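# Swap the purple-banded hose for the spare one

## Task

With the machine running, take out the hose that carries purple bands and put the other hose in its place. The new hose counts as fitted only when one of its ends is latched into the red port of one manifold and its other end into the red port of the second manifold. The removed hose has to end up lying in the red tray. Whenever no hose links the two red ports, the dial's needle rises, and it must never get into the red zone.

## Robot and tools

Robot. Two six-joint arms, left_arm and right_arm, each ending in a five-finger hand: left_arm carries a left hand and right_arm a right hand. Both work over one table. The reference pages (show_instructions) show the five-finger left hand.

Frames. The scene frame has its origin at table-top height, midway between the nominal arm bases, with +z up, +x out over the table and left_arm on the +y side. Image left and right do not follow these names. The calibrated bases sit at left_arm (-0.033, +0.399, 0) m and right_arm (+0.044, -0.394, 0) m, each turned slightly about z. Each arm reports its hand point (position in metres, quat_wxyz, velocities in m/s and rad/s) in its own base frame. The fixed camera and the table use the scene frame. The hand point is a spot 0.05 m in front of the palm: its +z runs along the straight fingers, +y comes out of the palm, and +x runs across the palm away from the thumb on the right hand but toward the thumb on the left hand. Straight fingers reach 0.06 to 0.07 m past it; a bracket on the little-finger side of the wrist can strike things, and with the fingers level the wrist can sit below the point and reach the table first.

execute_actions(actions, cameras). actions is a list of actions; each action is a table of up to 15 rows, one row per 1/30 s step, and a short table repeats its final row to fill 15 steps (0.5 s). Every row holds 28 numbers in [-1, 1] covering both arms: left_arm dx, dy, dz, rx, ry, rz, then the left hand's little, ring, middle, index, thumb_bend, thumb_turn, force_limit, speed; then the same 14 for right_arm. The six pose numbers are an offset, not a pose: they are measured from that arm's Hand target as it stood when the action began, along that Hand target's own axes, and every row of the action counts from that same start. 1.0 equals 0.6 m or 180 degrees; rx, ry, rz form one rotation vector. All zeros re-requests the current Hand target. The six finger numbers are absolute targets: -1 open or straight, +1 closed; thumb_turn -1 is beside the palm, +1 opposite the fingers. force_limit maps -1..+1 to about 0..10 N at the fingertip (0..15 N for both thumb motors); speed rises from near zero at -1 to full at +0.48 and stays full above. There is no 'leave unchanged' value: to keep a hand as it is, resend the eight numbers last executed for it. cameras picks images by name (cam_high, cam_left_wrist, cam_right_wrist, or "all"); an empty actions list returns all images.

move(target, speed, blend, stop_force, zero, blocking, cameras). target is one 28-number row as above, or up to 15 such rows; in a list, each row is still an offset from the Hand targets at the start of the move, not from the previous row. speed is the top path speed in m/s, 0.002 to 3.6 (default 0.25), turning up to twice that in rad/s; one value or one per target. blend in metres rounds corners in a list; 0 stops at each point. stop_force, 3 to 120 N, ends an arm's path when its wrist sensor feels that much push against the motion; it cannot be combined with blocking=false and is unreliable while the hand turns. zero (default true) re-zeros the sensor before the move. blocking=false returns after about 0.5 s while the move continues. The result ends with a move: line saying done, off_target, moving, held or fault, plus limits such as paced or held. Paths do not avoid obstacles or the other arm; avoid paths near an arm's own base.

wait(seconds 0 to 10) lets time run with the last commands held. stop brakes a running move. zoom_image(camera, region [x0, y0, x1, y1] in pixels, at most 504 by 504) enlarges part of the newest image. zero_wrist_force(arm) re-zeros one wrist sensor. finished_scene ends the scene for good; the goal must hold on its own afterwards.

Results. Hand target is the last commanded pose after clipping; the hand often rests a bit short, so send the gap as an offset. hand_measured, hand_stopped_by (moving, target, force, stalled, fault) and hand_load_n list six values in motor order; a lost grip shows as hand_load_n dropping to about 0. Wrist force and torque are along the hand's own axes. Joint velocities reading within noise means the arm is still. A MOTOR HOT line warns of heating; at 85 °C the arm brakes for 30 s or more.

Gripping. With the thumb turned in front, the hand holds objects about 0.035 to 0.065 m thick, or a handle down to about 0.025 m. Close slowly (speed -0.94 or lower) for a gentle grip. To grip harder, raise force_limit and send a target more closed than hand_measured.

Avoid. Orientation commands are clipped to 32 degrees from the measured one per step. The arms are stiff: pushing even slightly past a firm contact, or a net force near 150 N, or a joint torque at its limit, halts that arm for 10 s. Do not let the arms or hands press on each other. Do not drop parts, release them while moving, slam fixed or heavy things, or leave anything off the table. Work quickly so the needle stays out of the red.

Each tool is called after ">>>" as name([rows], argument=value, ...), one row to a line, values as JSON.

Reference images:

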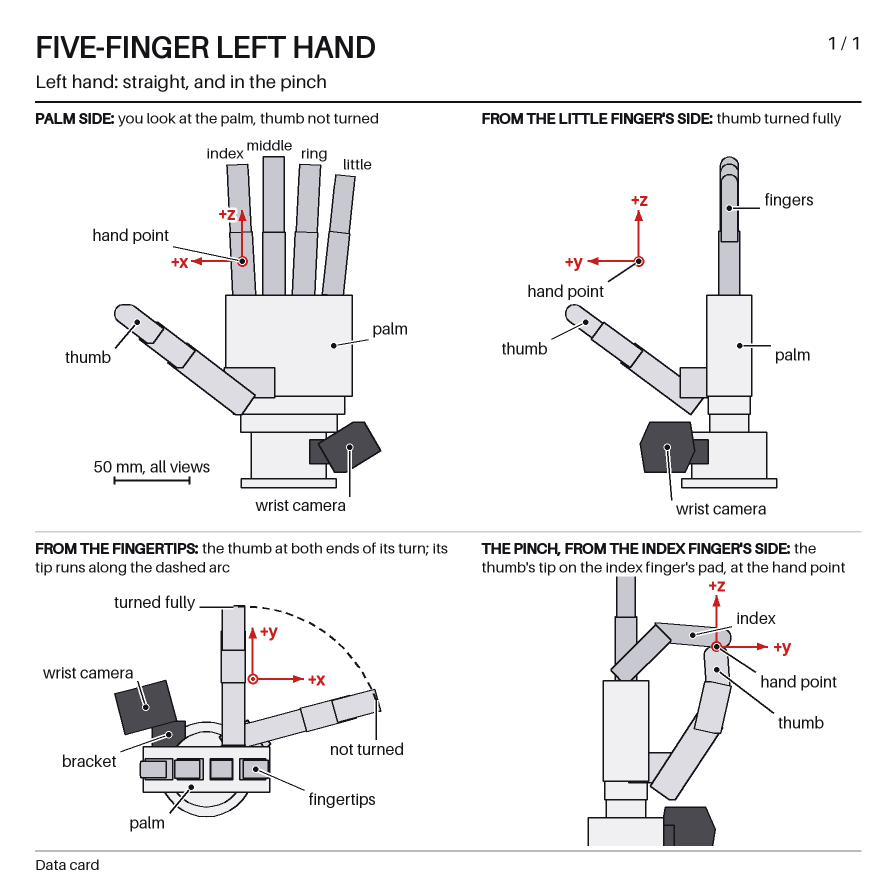

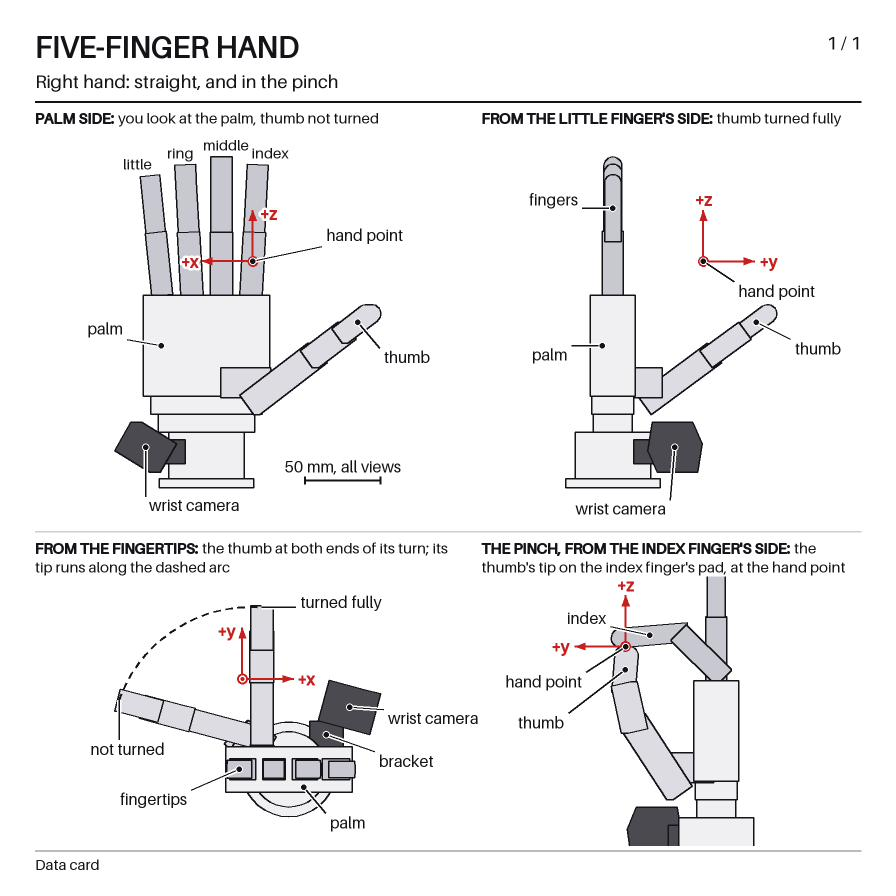

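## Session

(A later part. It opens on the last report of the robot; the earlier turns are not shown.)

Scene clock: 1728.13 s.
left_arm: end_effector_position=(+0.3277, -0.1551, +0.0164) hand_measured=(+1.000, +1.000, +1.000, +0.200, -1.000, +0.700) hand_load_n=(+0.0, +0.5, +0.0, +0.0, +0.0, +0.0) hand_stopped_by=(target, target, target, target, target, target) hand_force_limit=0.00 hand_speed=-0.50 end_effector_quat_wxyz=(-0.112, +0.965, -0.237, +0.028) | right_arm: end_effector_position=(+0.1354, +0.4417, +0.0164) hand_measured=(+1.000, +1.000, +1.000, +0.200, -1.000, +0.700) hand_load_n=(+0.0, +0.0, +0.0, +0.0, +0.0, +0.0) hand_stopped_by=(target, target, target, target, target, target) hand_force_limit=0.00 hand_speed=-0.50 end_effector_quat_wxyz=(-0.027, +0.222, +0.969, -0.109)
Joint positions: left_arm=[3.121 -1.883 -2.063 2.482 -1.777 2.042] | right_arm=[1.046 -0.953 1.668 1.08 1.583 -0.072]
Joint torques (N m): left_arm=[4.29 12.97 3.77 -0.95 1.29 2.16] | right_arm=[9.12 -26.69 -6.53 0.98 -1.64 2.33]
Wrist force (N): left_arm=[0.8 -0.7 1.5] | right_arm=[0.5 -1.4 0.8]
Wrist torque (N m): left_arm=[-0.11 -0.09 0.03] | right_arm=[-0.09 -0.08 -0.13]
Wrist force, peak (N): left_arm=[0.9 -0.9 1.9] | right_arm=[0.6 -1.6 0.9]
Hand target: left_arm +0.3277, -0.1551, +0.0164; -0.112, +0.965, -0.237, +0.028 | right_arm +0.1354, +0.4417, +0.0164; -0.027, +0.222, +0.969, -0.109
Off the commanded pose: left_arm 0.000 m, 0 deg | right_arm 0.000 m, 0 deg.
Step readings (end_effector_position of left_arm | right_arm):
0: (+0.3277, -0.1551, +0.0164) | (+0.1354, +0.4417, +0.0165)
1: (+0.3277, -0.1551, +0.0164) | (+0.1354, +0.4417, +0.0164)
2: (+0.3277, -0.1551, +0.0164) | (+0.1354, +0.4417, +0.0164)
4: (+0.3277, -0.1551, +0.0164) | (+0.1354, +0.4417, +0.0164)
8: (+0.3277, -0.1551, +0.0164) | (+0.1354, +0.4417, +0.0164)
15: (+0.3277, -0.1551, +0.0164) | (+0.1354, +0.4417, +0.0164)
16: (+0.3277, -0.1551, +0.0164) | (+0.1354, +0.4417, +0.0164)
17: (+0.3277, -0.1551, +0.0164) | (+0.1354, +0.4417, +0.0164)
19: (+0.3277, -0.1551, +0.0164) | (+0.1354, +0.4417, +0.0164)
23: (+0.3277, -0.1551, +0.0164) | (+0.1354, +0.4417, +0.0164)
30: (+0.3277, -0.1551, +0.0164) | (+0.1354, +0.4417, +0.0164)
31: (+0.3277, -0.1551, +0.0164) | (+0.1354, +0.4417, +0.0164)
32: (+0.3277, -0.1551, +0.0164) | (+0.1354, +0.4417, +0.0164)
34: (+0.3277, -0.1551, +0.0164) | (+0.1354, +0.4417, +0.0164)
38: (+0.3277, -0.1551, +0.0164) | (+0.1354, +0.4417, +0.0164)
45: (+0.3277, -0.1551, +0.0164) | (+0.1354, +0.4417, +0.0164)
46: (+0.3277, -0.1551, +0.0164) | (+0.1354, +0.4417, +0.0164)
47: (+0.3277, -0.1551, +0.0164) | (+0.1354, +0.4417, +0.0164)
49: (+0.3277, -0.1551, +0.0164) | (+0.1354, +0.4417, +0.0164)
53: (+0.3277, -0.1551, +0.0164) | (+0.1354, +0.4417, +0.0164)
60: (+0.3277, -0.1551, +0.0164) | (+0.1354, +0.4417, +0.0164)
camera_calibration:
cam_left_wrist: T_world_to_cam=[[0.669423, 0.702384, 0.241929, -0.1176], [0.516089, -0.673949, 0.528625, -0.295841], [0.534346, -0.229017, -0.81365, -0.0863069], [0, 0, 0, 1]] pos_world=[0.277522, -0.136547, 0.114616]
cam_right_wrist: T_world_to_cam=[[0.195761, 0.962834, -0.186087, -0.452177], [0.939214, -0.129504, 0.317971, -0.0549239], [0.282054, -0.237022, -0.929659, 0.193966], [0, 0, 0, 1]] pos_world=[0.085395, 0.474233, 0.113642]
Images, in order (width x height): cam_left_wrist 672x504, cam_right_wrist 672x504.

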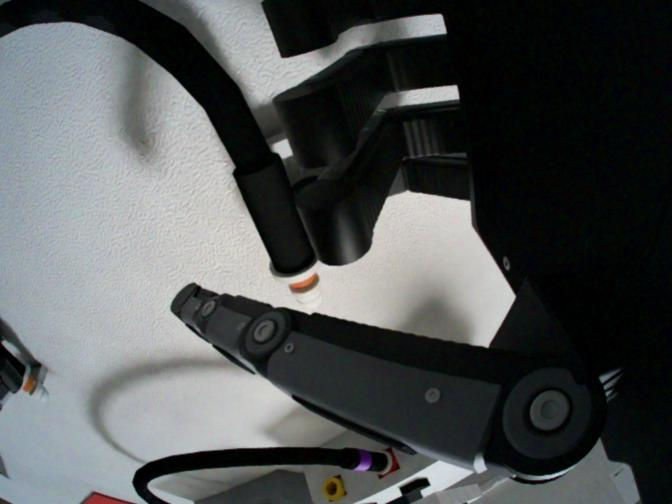

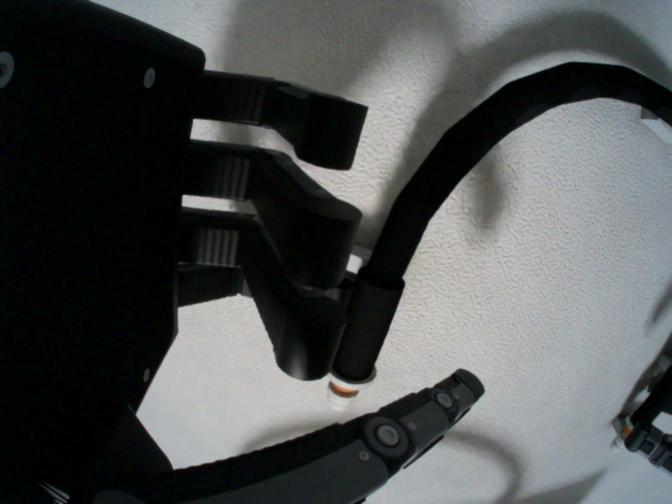

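>>> move([
  [0,-0.05,0,0,0,0,1,1,1,0.2,-1,0.7,0,-0.5,0,-0.05,0,0,0,0,1,1,1,0.2,-1,0.7,0,-0.5],
  [0.0005,-0.0872,-0.1571,0,0,0,1,1,1,0.2,-1,0.7,0,-0.5,0.0015,-0.1226,-0.3206,0,0,0,1,1,1,0.2,-1,0.7,0,-0.5],
  [0.2753,-0.0384,-0.1678,-0.0718,-0.0179,-0.1518,1,1,1,0.2,-1,0.7,0,-0.5,-0.4979,0.118,-0.3774,0.0592,0.2653,0.8022,1,1,1,0.2,-1,0.7,0,-0.5],
  [0.275,-0.0084,-0.0409,-0.0718,-0.0179,-0.1518,0.22,0.22,0.15,0.15,-1,1,0,-0.3,-0.4984,0.1443,-0.2614,0.0592,0.2653,0.8022,1,1,1,-1,-1,1,0,-0.3],
], speed=[0.1,0.25,0.3,0.15], blend=[0.01,0.03,0.02,0], cameras=["all"])

Scene clock: 1819.57 s.
left_arm: end_effector_position=(+0.4736, -0.2320, +0.0417) hand_measured=(+0.220, +0.220, +0.150, +0.150, -1.000, +1.000) hand_load_n=(+0.0, +0.0, +0.0, +0.0, +0.0, +0.0) hand_stopped_by=(target, target, target, target, target, target) hand_force_limit=0.00 hand_speed=-0.30 end_effector_quat_wxyz=(+0.000, +1.000, -0.001, +0.001) | right_arm: end_effector_position=(+0.4571, +0.4183, +0.1487) hand_measured=(+1.000, +1.000, +1.000, -1.000, -1.000, +1.000) hand_load_n=(+0.0, +0.0, -0.5, +0.0, +0.0, +0.0) hand_stopped_by=(target, target, target, target, target, target) hand_force_limit=0.00 hand_speed=-0.30 end_effector_quat_wxyz=(-0.216, +0.975, +0.010, -0.049)
Joint positions: left_arm=[3.056 -2.155 -1.598 2.183 -1.571 1.487] | right_arm=[0.411 -0.697 0.774 1.41 1.131 1.979]
Joint torques (N m): left_arm=[-12.4 27.49 7.93 -1.62 2.02 -2.66] | right_arm=[-10.15 -38.97 -12.65 0.96 -2.17 2.55]
Wrist force (N): left_arm=[0.7 0.1 1.7] | right_arm=[0.2 -1.0 0.8]
Wrist torque (N m): left_arm=[-0.05 -0.05 0.06] | right_arm=[-0.07 -0.01 -0.22]
Wrist force, peak (N): left_arm=[0.8 -0.2 2.7] | right_arm=[0.3 -1.7 2.2]
Hand target: left_arm +0.4736, -0.2320, +0.0417; +0.000, +1.000, -0.001, +0.001 | right_arm +0.4571, +0.4183, +0.1487; -0.216, +0.975, +0.010, -0.049
Off the commanded pose: left_arm 0.000 m, 0 deg | right_arm 0.000 m, 0 deg.
move: done
camera_calibration:
cam_left_wrist: T_world_to_cam=[[0.27069, 0.962412, 0.0221447, 0.0909248], [0.769298, -0.230088, 0.59602, -0.456155], [0.578712, -0.144301, -0.802664, -0.163036], [0, 0, 0, 1]] pos_world=[0.420658, -0.215989, 0.139001]
cam_right_wrist: T_world_to_cam=[[0.24402, -0.880926, -0.405492, 0.313773], [-0.857754, -0.391142, 0.333565, 0.526298], [-0.452451, 0.266416, -0.851064, 0.334096], [0, 0, 0, 1]] pos_world=[0.52603, 0.39326, 0.236015]

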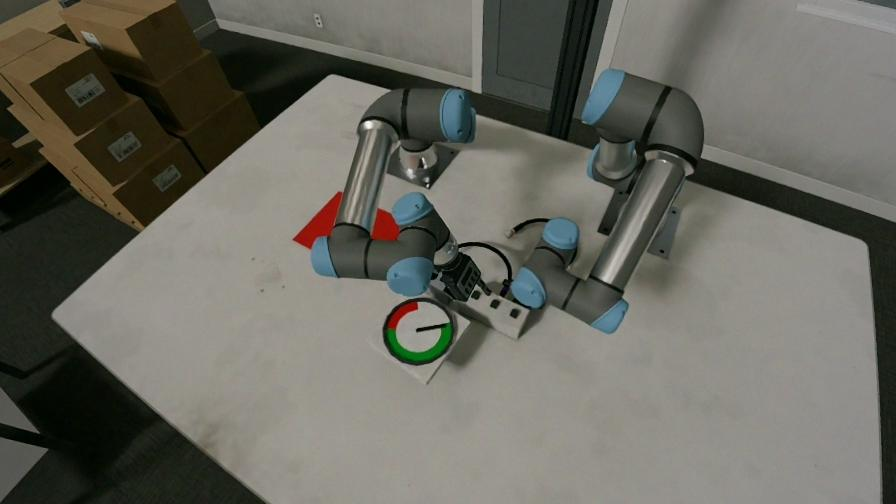

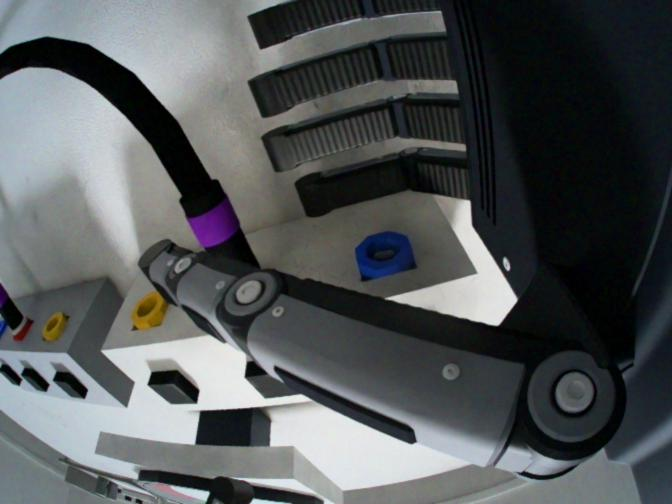

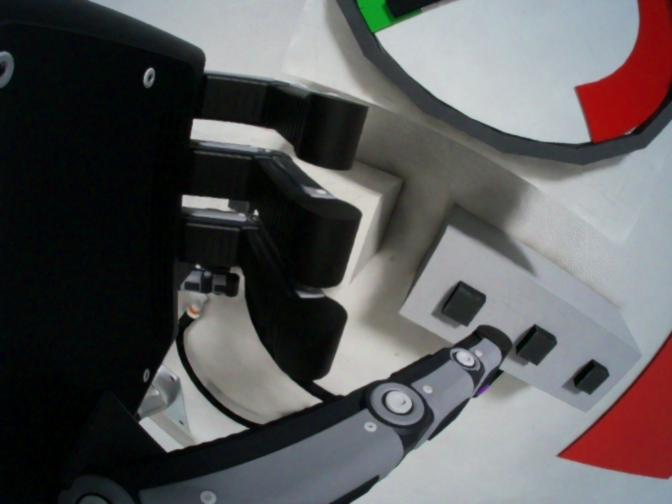

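>>> wait(seconds=0.1, cameras=["all"])

Scene clock: 1848.37 s.
left_arm: end_effector_position=(+0.4736, -0.2320, +0.0417) hand_measured=(+0.220, +0.220, +0.150, +0.150, -1.000, +1.000) hand_load_n=(+0.0, +0.0, +0.0, +0.0, +0.0, +0.0) hand_stopped_by=(target, target, target, target, target, target) hand_force_limit=0.00 hand_speed=-0.30 end_effector_quat_wxyz=(+0.000, +1.000, -0.001, +0.001) | right_arm: end_effector_position=(+0.4571, +0.4183, +0.1487) hand_measured=(+1.000, +1.000, +1.000, -1.000, -1.000, +1.000) hand_load_n=(+0.0, +0.0, -0.5, +0.0, +0.0, +0.5) hand_stopped_by=(target, target, target, target, target, target) hand_force_limit=0.00 hand_speed=-0.30 end_effector_quat_wxyz=(-0.216, +0.975, +0.010, -0.049)
Joint positions: left_arm=[3.056 -2.155 -1.598 2.183 -1.571 1.487] | right_arm=[0.411 -0.697 0.774 1.41 1.131 1.979]
Joint torques (N m): left_arm=[5.14 30.38 19.53 -3.49 -2.56 1.25] | right_arm=[-4.61 -39.06 -26.48 2.19 1.37 1.41]
Wrist force (N): left_arm=[0.8 -0.1 1.7] | right_arm=[0.1 -1.1 0.6]
Wrist torque (N m): left_arm=[-0.08 -0.06 0.08] | right_arm=[-0.07 0.02 -0.24]
Wrist force, peak (N): left_arm=[0.8 -0.2 2.2] | right_arm=[0.4 -1.5 0.8]
Hand target: left_arm +0.4736, -0.2320, +0.0417; +0.000, +1.000, -0.001, +0.001 | right_arm +0.4571, +0.4183, +0.1487; -0.216, +0.975, +0.010, -0.049
Off the commanded pose: left_arm 0.000 m, 0 deg | right_arm 0.000 m, 0 deg.
wait: 0.10 s; at rest from the start
camera_calibration:
cam_left_wrist: T_world_to_cam=[[0.27069, 0.962412, 0.0221447, 0.0909248], [0.769298, -0.230088, 0.59602, -0.456155], [0.578712, -0.144301, -0.802664, -0.163036], [0, 0, 0, 1]] pos_world=[0.420658, -0.215989, 0.139001]
cam_right_wrist: T_world_to_cam=[[0.24402, -0.880926, -0.405492, 0.313773], [-0.857754, -0.391142, 0.333565, 0.526298], [-0.452451, 0.266416, -0.851064, 0.334096], [0, 0, 0, 1]] pos_world=[0.52603, 0.39326, 0.236015]

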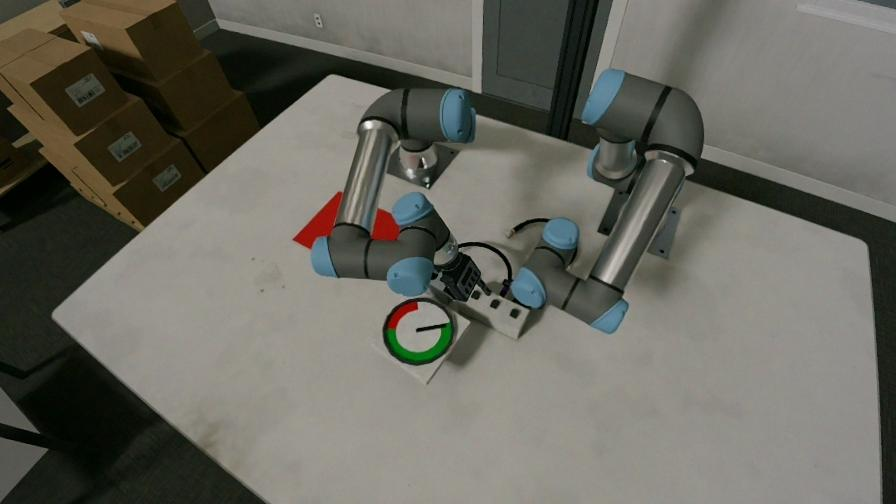

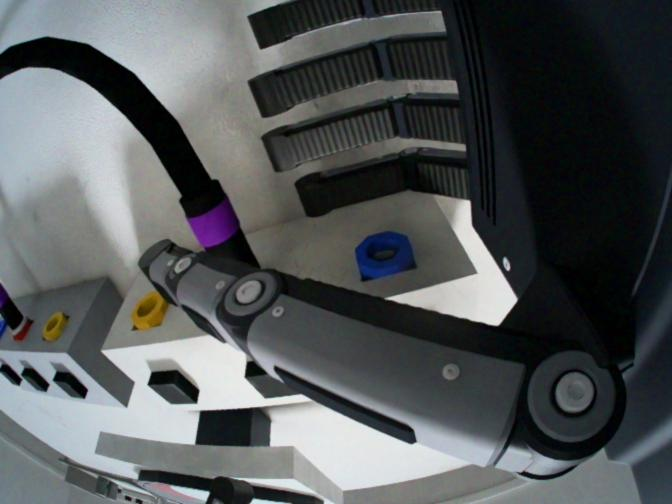

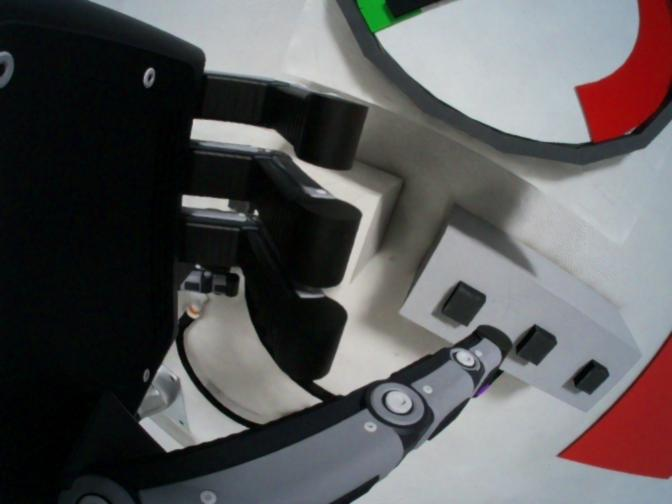

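>>> move([
  [0,-0.0833,-0.2333,0,0,0,0.22,0.22,0.15,0.15,-1,1,0,-0.3,-0.1863,0.125,-0.1878,0,0,0,1,1,1,-1,-1,1,0,-0.3],
  [0,-0.0833,-0.2333,-0.0255,0.1082,0.4875,1,1,1,-1,-1,1,0,0.2,-0.1863,0.125,-0.1878,-0.0245,-0.1082,-0.4875,1,1,0.15,0.15,-1,1,0,0.2],
  [0,-0.0833,-0.2333,-0.051,0.2164,0.975,1,1,1,-1,-1,1,0,0.2,-0.1863,0.125,-0.1878,-0.049,-0.2164,-0.975,1,1,0.15,0.15,-1,1,0,0.2],
], speed=[0.2,0.4,0.4], cameras=["all"])

Scene clock: 1996.33 s.
left_arm: end_effector_position=(+0.4735, -0.1821, +0.1817) hand_measured=(+1.000, +1.000, +1.000, -1.000, -1.000, +1.000) hand_load_n=(+0.0, +0.0, +0.0, +0.0, +0.0, +0.0) hand_stopped_by=(target, target, target, target, target, target) hand_force_limit=0.00 hand_speed=0.20 end_effector_quat_wxyz=(-0.051, +0.001, +0.975, -0.216) | right_arm: end_effector_position=(+0.3571, +0.2983, +0.2288) hand_measured=(+1.000, +1.000, +0.150, +0.150, -1.000, +1.000) hand_load_n=(+0.0, +0.0, +0.0, +0.0, +0.0, +0.0) hand_stopped_by=(target, target, target, target, target, target) hand_force_limit=0.00 hand_speed=0.20 end_effector_quat_wxyz=(+0.002, -0.010, +1.000, +0.000)
Joint positions: left_arm=[3.144 -2.191 -1.181 1.691 -1.136 4.742] | right_arm=[0.292 -1.332 1.58 1.319 1.571 -1.299]
Joint torques (N m): left_arm=[-12.43 31.91 23.48 -3.99 -2.3 2.98] | right_arm=[-9.65 -36.26 -10.22 0.66 -1.86 -2.47]
Wrist force (N): left_arm=[0.6 -0.5 1.7] | right_arm=[0.4 -2.3 0.6]
Wrist torque (N m): left_arm=[-0.06 -0.02 -0.01] | right_arm=[-0.15 -0.06 -0.02]
Wrist force, peak (N): left_arm=[0.8 0.4 2.8] | right_arm=[0.2 -2.5 0.8]
Hand target: left_arm +0.4735, -0.1821, +0.1817; -0.051, +0.001, +0.975, -0.216 | right_arm +0.3571, +0.2983, +0.2288; +0.002, -0.010, +1.000, +0.000
Off the commanded pose: left_arm 0.000 m, 0 deg | right_arm 0.000 m, 0 deg.
move: done
camera_calibration:
cam_left_wrist: T_world_to_cam=[[-0.246217, -0.857441, 0.451855, -0.124883], [-0.711855, 0.476372, 0.516073, 0.316497], [-0.657753, -0.194589, -0.727665, 0.519242], [0, 0, 0, 1]] pos_world=[0.536085, -0.156812, 0.270928]
cam_right_wrist: T_world_to_cam=[[-0.262685, 0.964447, 0.0289534, -0.203993], [0.894036, 0.232002, 0.383242, -0.455866], [0.362899, 0.126557, -0.923194, 0.156027], [0, 0, 0, 1]] pos_world=[0.297353, 0.282756, 0.324656]

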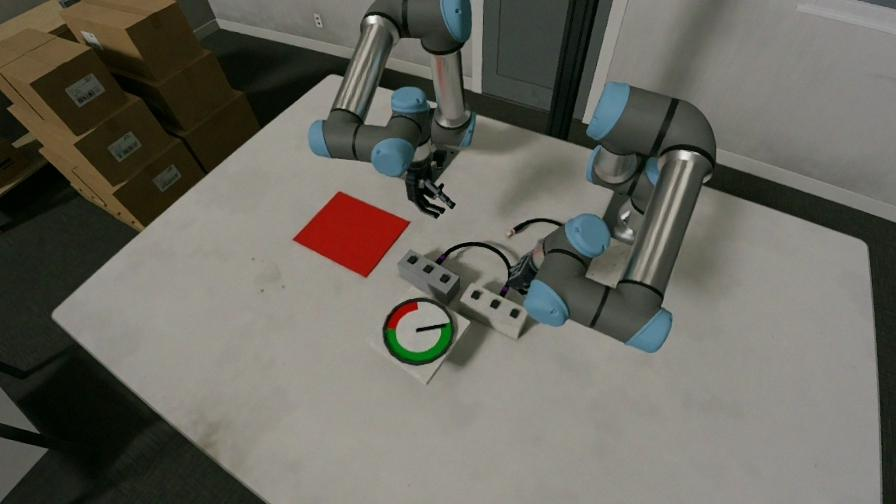

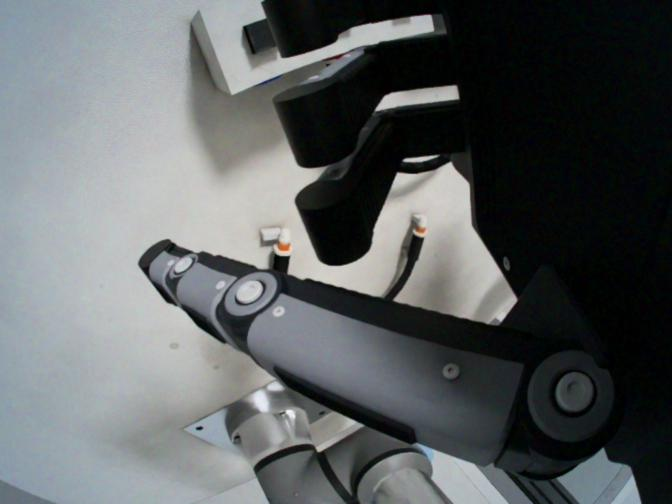

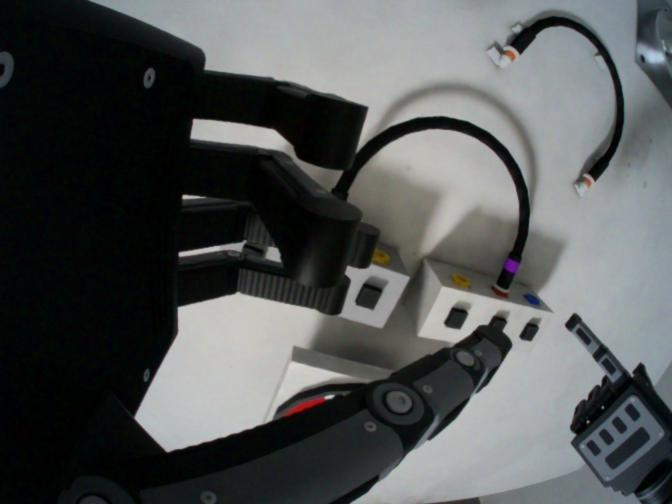

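>>> move([
  [-0.1139,0.0368,0.0498,0,0,0,1,1,1,-1,-1,1,0,0.2,-0.0585,0.292,0.1149,0,0,0.0061,1,1,0.15,0.15,-1,1,0,0.2],
  [-0.1139,0.0368,0.0498,0,0,0,1,1,1,-1,-1,1,0,0.2,-0.0578,0.292,0.3109,0,0,0.0061,1,1,0.15,0.15,-1,1,0,0.2],
], speed=[0.15,0.08], stop_force=10, cameras=["all"])

Scene clock: 2013.37 s.
left_arm: end_effector_position=(+0.5381, -0.1763, +0.1387) hand_measured=(+1.000, +1.000, +1.000, -1.000, -1.000, +1.000) hand_load_n=(+0.0, +0.0, +0.0, +0.0, +0.0, +0.0) hand_stopped_by=(target, target, target, target, target, target) hand_force_limit=0.00 hand_speed=0.20 end_effector_quat_wxyz=(-0.051, +0.001, +0.975, -0.216) | right_arm: end_effector_position=(+0.3890, +0.4743, +0.0425) hand_measured=(+1.000, +1.000, +0.150, +0.150, -1.000, +1.000) hand_load_n=(+0.0, +0.0, +0.0, +0.0, +0.0, +0.0) hand_stopped_by=(target, target, target, target, target, target) hand_force_limit=0.00 hand_speed=0.20 end_effector_quat_wxyz=(+0.002, +0.000, +1.000, +0.000)
Joint positions: left_arm=[3.154 -2.382 -0.964 1.661 -1.137 4.752] | right_arm=[0.613 -0.838 1.33 1.074 1.573 -0.959]
Joint torques (N m): left_arm=[13.56 37.32 23.93 -4.15 -2.08 2.74] | right_arm=[10.61 -31.89 -9.16 0.76 -1.89 2.71]
Wrist force (N): left_arm=[0.7 -0.3 1.5] | right_arm=[0.4 -1.7 0.4]
Wrist torque (N m): left_arm=[-0.02 -0.06 -0.01] | right_arm=[-0.11 -0.01 -0.20]
Wrist force, peak (N): left_arm=[0.9 -0.5 2.0] | right_arm=[0.7 -3.1 0.5]
Hand target: left_arm +0.5381, -0.1763, +0.1387; -0.051, +0.001, +0.975, -0.216 | right_arm +0.3890, +0.4743, +0.0425; +0.002, +0.000, +1.000, +0.000
Off the commanded pose: left_arm 0.000 m, 0 deg | right_arm 0.000 m, 0 deg.
move: done
camera_calibration:
cam_left_wrist: T_world_to_cam=[[-0.246294, -0.857388, 0.451912, -0.0845789], [-0.71183, 0.476465, 0.516022, 0.38187], [-0.657752, -0.194591, -0.727665, 0.531644], [0, 0, 0, 1]] pos_world=[0.600685, -0.151012, 0.228028]
cam_right_wrist: T_world_to_cam=[[-0.244303, 0.969263, 0.0290767, -0.369356], [0.898285, 0.214915, 0.383269, -0.447365], [0.36524, 0.119753, -0.923179, -0.0474929], [0, 0, 0, 1]] pos_world=[0.328973, 0.459836, 0.138356]

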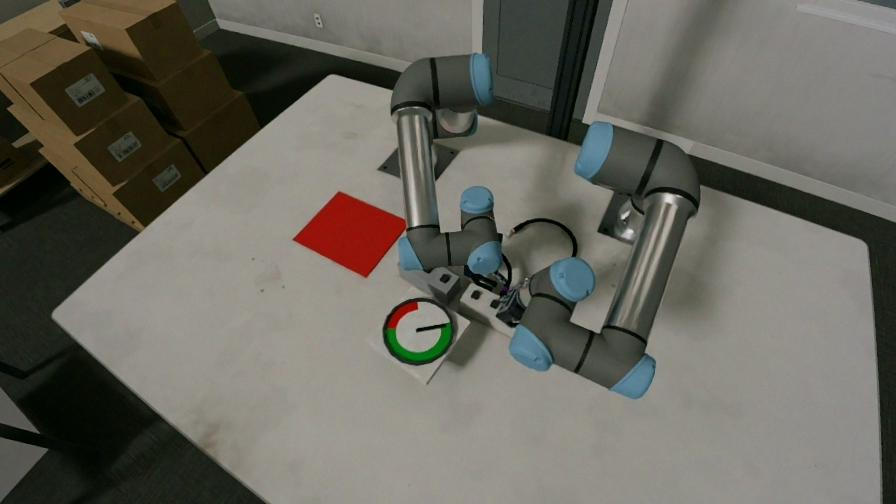

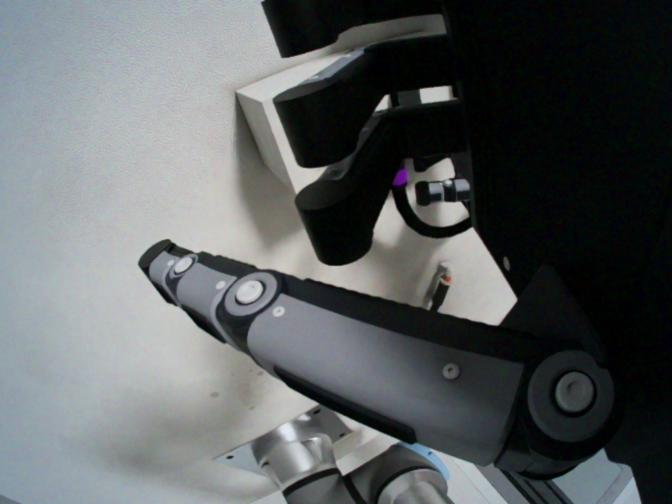

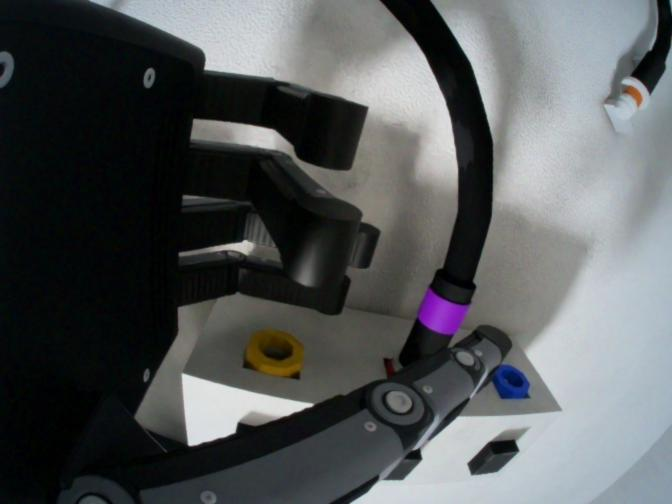

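>>> move(target=[0,0,0,0,0,0,1,1,1,-1,-1,1,0,0.2,0,0.0667,0,0,0,0,1,1,0.15,0.15,-1,1,0,0.2], speed=0.06, stop_force=5, cameras=["cam_right_wrist"])

Scene clock: 2017.30 s.
left_arm: end_effector_position=(+0.5381, -0.1763, +0.1387) hand_measured=(+1.000, +1.000, +1.000, -1.000, -1.000, +1.000) hand_load_n=(+0.0, +0.0, +0.0, +0.0, +0.0, +0.0) hand_stopped_by=(target, target, target, target, target, target) hand_force_limit=0.00 hand_speed=0.20 end_effector_quat_wxyz=(-0.051, +0.001, +0.975, -0.216) | right_arm: end_effector_position=(+0.3890, +0.5143, +0.0425) hand_measured=(+1.000, +1.000, +0.150, +0.150, -1.000, +1.000) hand_load_n=(+0.0, +0.0, +1.5, +0.5, +0.0, +0.0) hand_stopped_by=(target, target, target, target, target, target) hand_force_limit=0.00 hand_speed=0.20 end_effector_quat_wxyz=(+0.002, +0.000, +1.000, +0.000)
Joint positions: left_arm=[3.154 -2.382 -0.964 1.661 -1.137 4.752] | right_arm=[0.671 -0.768 1.201 1.134 1.573 -0.901]
Joint torques (N m): left_arm=[13.47 38.26 23.76 -4.24 -2.38 3.01] | right_arm=[10.68 -37.46 -25.87 3.81 1.97 2.68]
Wrist force (N): left_arm=[0.7 -0.1 1.6] | right_arm=[0.8 -2.5 1.9]
Wrist torque (N m): left_arm=[0.00 -0.07 -0.02] | right_arm=[-0.15 -0.08 -0.21]
Wrist force, peak (N): left_arm=[0.9 -0.1 1.8] | right_arm=[1.9 -3.7 1.5]
Hand target: left_arm +0.5381, -0.1763, +0.1387; -0.051, +0.001, +0.975, -0.216 | right_arm +0.3890, +0.5143, +0.0425; +0.002, +0.000, +1.000, +0.000
Off the commanded pose: left_arm 0.000 m, 0 deg | right_arm 0.000 m, 0 deg.
move: done
camera_calibration:
cam_right_wrist: T_world_to_cam=[[-0.244303, 0.969263, 0.0290767, -0.408226], [0.898285, 0.214915, 0.383269, -0.456021], [0.36524, 0.119753, -0.923179, -0.0522027], [0, 0, 0, 1]] pos_world=[0.328973, 0.499936, 0.138456]
Images, in order (width x height): cam_right_wrist 672x504.

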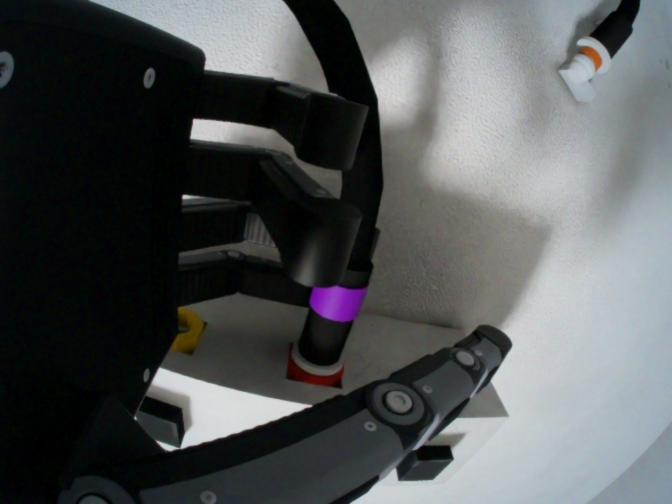

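>>> execute_actions([
  [[0,0,0,0,0,0,1,1,1,-1,-1,1,0,0.2,0,0,0,0,0,0,1,1,0.17,0.17,-0.6,1,0,-0.5]],
  [[0,0,0,0,0,0,1,1,1,-1,-1,1,0,0.2,0,0,0,0,0,0,1,1,0.17,0.17,-0.2,1,0,-0.85]],
  [[0,0,0,0,0,0,1,1,1,-1,-1,1,0,0.2,0,0,0,0,0,0,1,1,0.17,0.17,-0.2,1,0,-0.85]],
  [[0,0,0,0,0,0,1,1,1,-1,-1,1,0,0.2,0,0,0,0,0,0,1,1,0.17,0.17,-0.2,1,0,-0.85]],
], cameras=["cam_right_wrist"])

Scene clock: 2027.10 s.
left_arm: end_effector_position=(+0.5381, -0.1763, +0.1387) hand_measured=(+1.000, +1.000, +1.000, -1.000, -1.000, +1.000) hand_load_n=(+0.5, +0.0, +0.0, +0.0, +0.0, +0.0) hand_stopped_by=(target, target, target, target, target, target) hand_force_limit=0.00 hand_speed=0.20 end_effector_quat_wxyz=(-0.051, +0.001, +0.975, -0.216) | right_arm: end_effector_position=(+0.3890, +0.5143, +0.0425) hand_measured=(+1.000, +1.000, +0.170, +0.168, -0.318, +1.000) hand_load_n=(+0.0, +0.0, +4.0, +6.5, +7.0, -0.5) hand_stopped_by=(target, target, target, target, force, target) hand_force_limit=0.00 hand_speed=-0.85 end_effector_quat_wxyz=(+0.002, +0.000, +1.000, +0.000)
Joint positions: left_arm=[3.154 -2.382 -0.964 1.661 -1.137 4.752] | right_arm=[0.671 -0.768 1.201 1.134 1.573 -0.901]
Joint torques (N m): left_arm=[12.91 38.2 22.54 -3.97 -2.13 2.65] | right_arm=[7.26 -53.09 -25.25 3.32 1.41 2.62]
Wrist force (N): left_arm=[0.6 -0.3 1.4] | right_arm=[1.4 0.5 4.7]
Wrist torque (N m): left_arm=[-0.02 -0.06 -0.02] | right_arm=[-0.06 -0.09 -0.16]
Wrist force, peak (N): left_arm=[0.8 -0.4 1.8] | right_arm=[1.1 -1.9 6.3]
Hand target: left_arm +0.5381, -0.1763, +0.1387; -0.051, +0.001, +0.975, -0.216 | right_arm +0.3890, +0.5143, +0.0425; +0.002, +0.000, +1.000, +0.000
Off the commanded pose: left_arm 0.000 m, 0 deg | right_arm 0.000 m, 0 deg.
Step readings (end_effector_position of left_arm | right_arm):
0: (+0.5381, -0.1763, +0.1387) | (+0.3890, +0.5143, +0.0425)
1: (+0.5381, -0.1763, +0.1387) | (+0.3890, +0.5143, +0.0425)
2: (+0.5381, -0.1763, +0.1387) | (+0.3890, +0.5143, +0.0425)
4: (+0.5381, -0.1763, +0.1387) | (+0.3890, +0.5143, +0.0425)
8: (+0.5381, -0.1763, +0.1387) | (+0.3890, +0.5143, +0.0425)
15: (+0.5381, -0.1763, +0.1387) | (+0.3890, +0.5143, +0.0425)
16: (+0.5381, -0.1763, +0.1387) | (+0.3890, +0.5143, +0.0425)
17: (+0.5381, -0.1763, +0.1387) | (+0.3890, +0.5143, +0.0425)
19: (+0.5381, -0.1763, +0.1387) | (+0.3890, +0.5143, +0.0425)
23: (+0.5381, -0.1763, +0.1387) | (+0.3890, +0.5143, +0.0425)
30: (+0.5381, -0.1763, +0.1387) | (+0.3890, +0.5143, +0.0425)
31: (+0.5381, -0.1763, +0.1387) | (+0.3890, +0.5143, +0.0425)
32: (+0.5381, -0.1763, +0.1387) | (+0.3890, +0.5143, +0.0425)
34: (+0.5381, -0.1763, +0.1387) | (+0.3890, +0.5143, +0.0425)
38: (+0.5381, -0.1763, +0.1387) | (+0.3890, +0.5143, +0.0425)
45: (+0.5381, -0.1763, +0.1387) | (+0.3890, +0.5143, +0.0425)
46: (+0.5381, -0.1763, +0.1387) | (+0.3890, +0.5143, +0.0425)
47: (+0.5381, -0.1763, +0.1387) | (+0.3890, +0.5143, +0.0425)
49: (+0.5381, -0.1763, +0.1387) | (+0.3890, +0.5143, +0.0425)
53: (+0.5381, -0.1763, +0.1387) | (+0.3890, +0.5143, +0.0425)
60: (+0.5381, -0.1763, +0.1387) | (+0.3890, +0.5143, +0.0425)
camera_calibration:
cam_right_wrist: T_world_to_cam=[[-0.244303, 0.969263, 0.0290767, -0.408226], [0.898285, 0.214915, 0.383269, -0.456021], [0.36524, 0.119753, -0.923179, -0.0522027], [0, 0, 0, 1]] pos_world=[0.328973, 0.499936, 0.138456]
Images, in order (width x height): cam_right_wrist 672x504.

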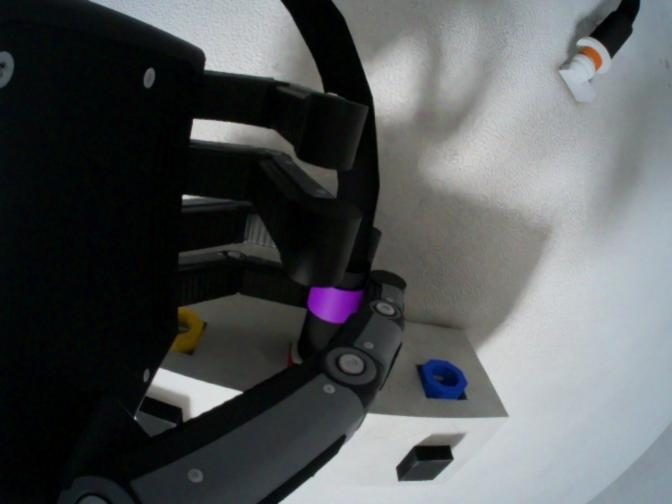

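>>> execute_actions([
  [[0,0,0,0,0,0,1,1,1,-1,-1,1,0,0.2,0,0,0.0017,0,0,0,1,1,0.24,0.24,-0.15,1,0.7,-0.9]],
  [[0,0,0,0,0,0,1,1,1,-1,-1,1,0,0.2,0,0,0,0,0,0,1,1,0.24,0.24,-0.15,1,0.7,-0.9]],
  [[0,0,0,0,0,0,1,1,1,-1,-1,1,0,0.2,0,0,0,0,0,0,1,1,0.24,0.24,-0.15,1,0.7,-0.9]],
])

Scene clock: 2034.10 s.
left_arm: end_effector_position=(+0.5381, -0.1763, +0.1387) hand_measured=(+1.000, +1.000, +1.000, -1.000, -1.000, +1.000) hand_load_n=(+0.0, +0.0, +0.0, +0.0, +0.0, +0.0) hand_stopped_by=(target, target, target, target, target, target) hand_force_limit=0.00 hand_speed=0.20 end_effector_quat_wxyz=(-0.051, +0.001, +0.975, -0.216) | right_arm: end_effector_position=(+0.3890, +0.5143, +0.0415) hand_measured=(+1.000, +1.000, +0.194, +0.176, -0.306, +1.000) hand_load_n=(+0.0, +0.0, +9.5, +2.0, +11.0, +0.0) hand_stopped_by=(target, target, force, force, force, target) hand_force_limit=0.70 hand_speed=-0.90 end_effector_quat_wxyz=(+0.002, +0.000, +1.000, +0.000)
Joint positions: left_arm=[3.154 -2.382 -0.964 1.661 -1.137 4.752] | right_arm=[0.671 -0.767 1.202 1.132 1.573 -0.901]
Joint torques (N m): left_arm=[12.39 38.65 22.93 -3.93 -2.07 2.73] | right_arm=[-4.26 -35.21 -8.6 1.58 -0.92 2.01]
Wrist force (N): left_arm=[0.8 -0.4 1.5] | right_arm=[-0.2 2.5 1.6]
Wrist torque (N m): left_arm=[-0.03 -0.07 -0.01] | right_arm=[-0.09 -0.08 -0.16]
Wrist force, peak (N): left_arm=[0.8 -0.4 1.8] | right_arm=[1.1 3.3 5.7]
Hand target: left_arm +0.5381, -0.1763, +0.1387; -0.051, +0.001, +0.975, -0.216 | right_arm +0.3890, +0.5143, +0.0415; +0.002, +0.000, +1.000, +0.000
Off the commanded pose: left_arm 0.000 m, 0 deg | right_arm 0.000 m, 0 deg.
Step readings (end_effector_position of left_arm | right_arm):
0: (+0.5381, -0.1763, +0.1387) | (+0.3890, +0.5143, +0.0425)
1: (+0.5381, -0.1763, +0.1387) | (+0.3890, +0.5143, +0.0425)
2: (+0.5381, -0.1763, +0.1387) | (+0.3890, +0.5143, +0.0425)
4: (+0.5381, -0.1763, +0.1387) | (+0.3890, +0.5144, +0.0421)
8: (+0.5381, -0.1763, +0.1387) | (+0.3890, +0.5144, +0.0417)
15: (+0.5381, -0.1763, +0.1387) | (+0.3890, +0.5143, +0.0415)
16: (+0.5381, -0.1763, +0.1387) | (+0.3890, +0.5143, +0.0415)
17: (+0.5381, -0.1763, +0.1387) | (+0.3890, +0.5143, +0.0415)
19: (+0.5381, -0.1763, +0.1387) | (+0.3890, +0.5143, +0.0415)
23: (+0.5381, -0.1763, +0.1387) | (+0.3890, +0.5143, +0.0415)
30: (+0.5381, -0.1763, +0.1387) | (+0.3890, +0.5143, +0.0415)
31: (+0.5381, -0.1763, +0.1387) | (+0.3890, +0.5143, +0.0415)
32: (+0.5381, -0.1763, +0.1387) | (+0.3890, +0.5143, +0.0415)
34: (+0.5381, -0.1763, +0.1387) | (+0.3890, +0.5143, +0.0415)
38: (+0.5381, -0.1763, +0.1387) | (+0.3890, +0.5143, +0.0415)
45: (+0.5381, -0.1763, +0.1387) | (+0.3890, +0.5143, +0.0415)

>>> move(target=[0,0,0.06,0,0,0,1,1,1,-1,-1,1,0,0.2,0,0,0,0,0,0,1,1,0.24,0.24,-0.15,1,0.7,-0.9], speed=0.03, stop_force=5, cameras=["cam_high", "cam_left_wrist"])

Scene clock: 2040.50 s.
left_arm: end_effector_position=(+0.5347, -0.1906, +0.1083) hand_measured=(+1.000, +1.000, +1.000, -1.000, -1.000, +1.000) hand_load_n=(+0.0, +0.0, +0.0, -0.5, +0.0, +0.0) hand_stopped_by=(target, target, target, target, target, target) hand_force_limit=0.00 hand_speed=0.20 end_effector_quat_wxyz=(-0.051, +0.001, +0.975, -0.216) | right_arm: end_effector_position=(+0.3890, +0.5143, +0.0415) hand_measured=(+1.000, +1.000, +0.194, +0.176, -0.306, +1.000) hand_load_n=(+0.0, +0.0, +9.0, +2.0, +10.0, +0.0) hand_stopped_by=(target, target, force, force, force, target) hand_force_limit=0.70 hand_speed=-0.90 end_effector_quat_wxyz=(+0.002, +0.000, +1.000, +0.000)
Joint positions: left_arm=[3.13 -2.402 -1.006 1.733 -1.134 4.726] | right_arm=[0.671 -0.767 1.202 1.132 1.573 -0.901]
Joint torques (N m): left_arm=[12.29 61.58 22.05 -3.76 -0.46 2.92] | right_arm=[-7.87 -41.2 -13.68 1.67 -1.22 0.28]
Wrist force (N): left_arm=[0.1 -0.7 -4.2] | right_arm=[0.7 3.0 2.5]
Wrist torque (N m): left_arm=[0.21 -0.05 0.02] | right_arm=[-0.06 -0.13 -0.14]
Wrist force, peak (N): left_arm=[-0.9 -0.1 -14.7] | right_arm=[0.7 2.5 4.5]
Hand target: left_arm +0.5347, -0.1906, +0.1083; -0.051, +0.001, +0.975, -0.216 (not the last commanded pose) | right_arm +0.3890, +0.5143, +0.0415; +0.002, +0.000, +1.000, +0.000
Off the commanded pose: left_arm 0.002 m, 0 deg | right_arm 0.000 m, 0 deg.
move: contact (left_arm)
camera_calibration:
cam_left_wrist: T_world_to_cam=[[-0.246264, -0.857379, 0.451946, -0.083917], [-0.711795, 0.476476, 0.51606, 0.401976], [-0.657801, -0.194606, -0.727617, 0.504449], [0, 0, 0, 1]] pos_world=[0.597285, -0.165312, 0.197528]
Images, in order (width x height): cam_high 896x504, cam_left_wrist 672x504.

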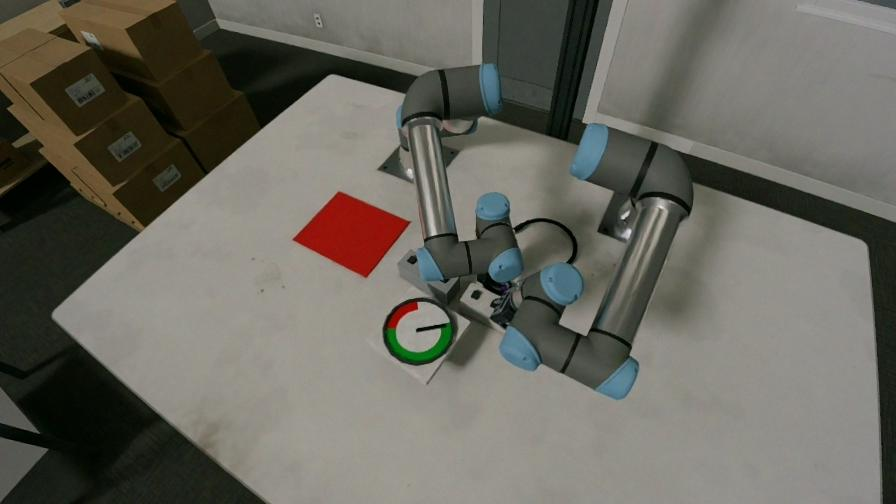

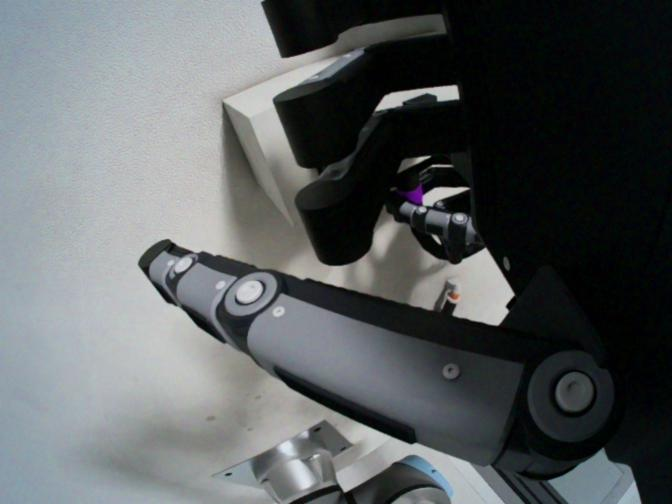

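>>> move([
  [0,0,0.0037,0,0,0,1,1,1,-1,-1,1,0,0.2,0,0,0,0,0,0,1,1,0.24,0.24,-0.15,1,0.7,-0.9],
  [0,0,0.0037,0,0,0,1,1,1,-1,-1,1,0,0.2,0.0133,0,0,0,0,0,1,1,0.24,0.24,-0.15,1,0.7,-0.9],
], speed=[0.02,0.04], stop_force=28, cameras=["cam_high", "cam_right_wrist"])

Scene clock: 2048.80 s.
left_arm: end_effector_position=(+0.5345, -0.1915, +0.1063) hand_measured=(+1.000, +1.000, +1.000, -1.000, -1.000, +1.000) hand_load_n=(+0.0, +0.0, +0.0, -3.0, +0.0, +0.0) hand_stopped_by=(target, target, target, target, target, target) hand_force_limit=0.00 hand_speed=0.20 end_effector_quat_wxyz=(-0.051, +0.001, +0.975, -0.216) | right_arm: end_effector_position=(+0.3810, +0.5143, +0.0415) hand_measured=(+1.000, +1.000, +0.194, +0.176, -0.306, +1.000) hand_load_n=(+0.0, +0.0, +0.5, +7.0, +5.5, +1.5) hand_stopped_by=(target, target, force, force, force, target) hand_force_limit=0.70 hand_speed=-0.90 end_effector_quat_wxyz=(+0.002, +0.000, +1.000, +0.000)
Joint positions: left_arm=[3.128 -2.403 -1.009 1.738 -1.134 4.724] | right_arm=[0.68 -0.778 1.223 1.122 1.573 -0.892]
Joint torques (N m): left_arm=[-17.95 29.51 2.28 0.49 3.89 -2.86] | right_arm=[11.29 -54.37 -7.55 2.1 1.88 2.54]
Wrist force (N): left_arm=[-1.3 1.4 -17.3] | right_arm=[-4.2 1.2 4.9]
Wrist torque (N m): left_arm=[1.02 -0.10 -0.06] | right_arm=[-0.10 -0.02 -0.26]
Wrist force, peak (N): left_arm=[-0.3 0.1 -19.1] | right_arm=[-4.3 4.5 5.0]
Hand target: left_arm +0.5345, -0.1915, +0.1063; -0.051, +0.001, +0.975, -0.216 | right_arm +0.3810, +0.5143, +0.0415; +0.002, +0.000, +1.000, +0.000
Off the commanded pose: left_arm 0.000 m, 0 deg | right_arm 0.000 m, 0 deg.
move: done
camera_calibration:
cam_right_wrist: T_world_to_cam=[[-0.244216, 0.969284, 0.029115, -0.410192], [0.898309, 0.214822, 0.383266, -0.448374], [0.365239, 0.119754, -0.923179, -0.0502965], [0, 0, 0, 1]] pos_world=[0.320973, 0.499936, 0.137356]
Images, in order (width x height): cam_high 896x504, cam_right_wrist 672x504.

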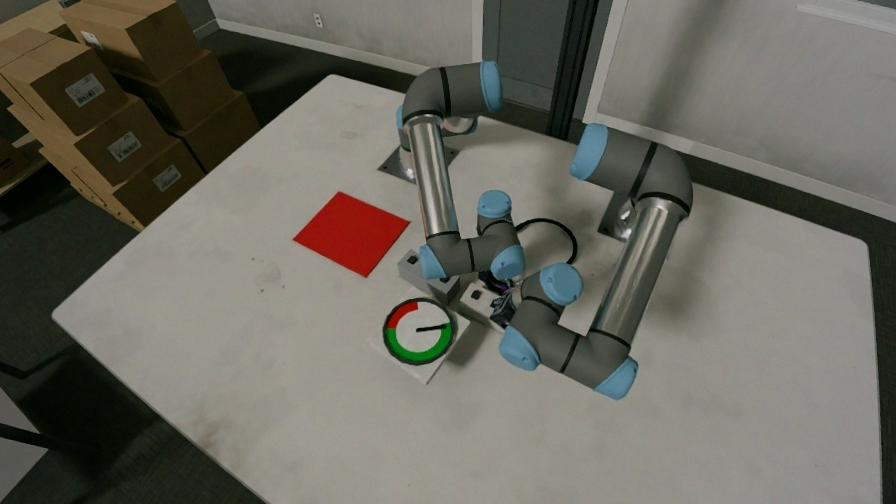

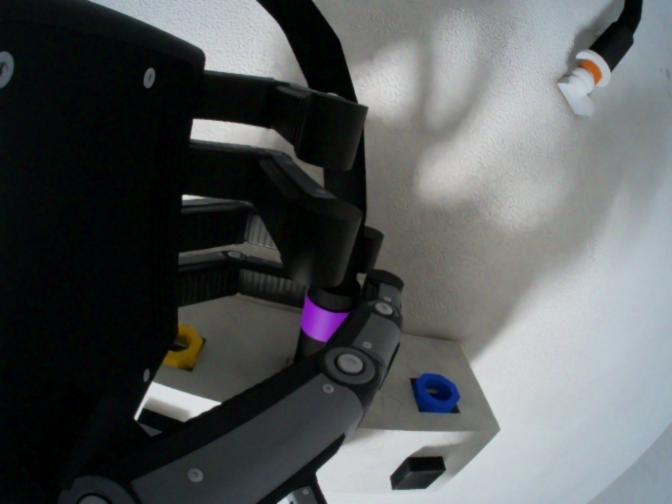

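>>> zoom_image(camera="cam_high", region=[370, 200, 570, 370])

>>> zoom_image(camera="cam_right_wrist", region=[180, 180, 500, 420])

Scaled by 2.520 from the camera's 896x504 image, which has a finer 1280x720 frame.

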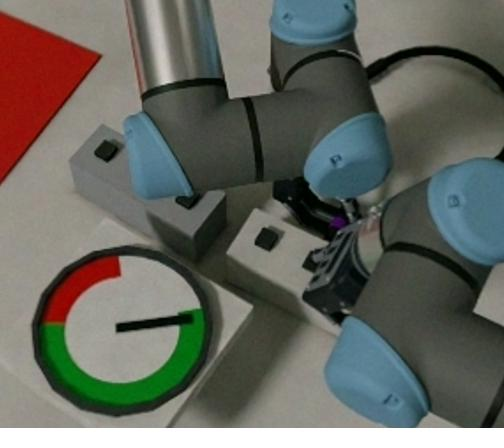

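Scaled by 1.575 from the camera's 672x504 image, which has a finer 960x720 frame.

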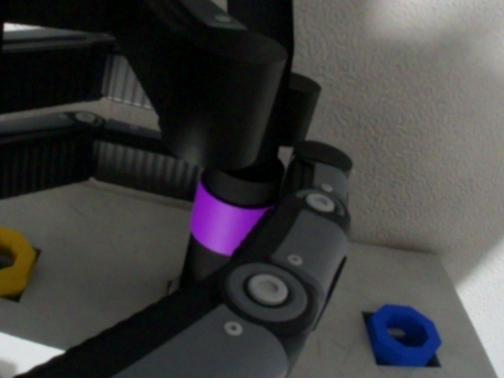

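>>> zoom_image(camera="cam_high", region=[450, 260, 530, 340])

Scaled by 6.300 from the camera's 896x504 image, which has a finer 1280x720 frame.

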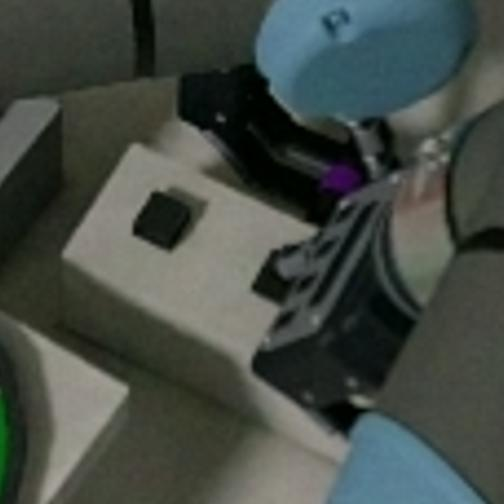

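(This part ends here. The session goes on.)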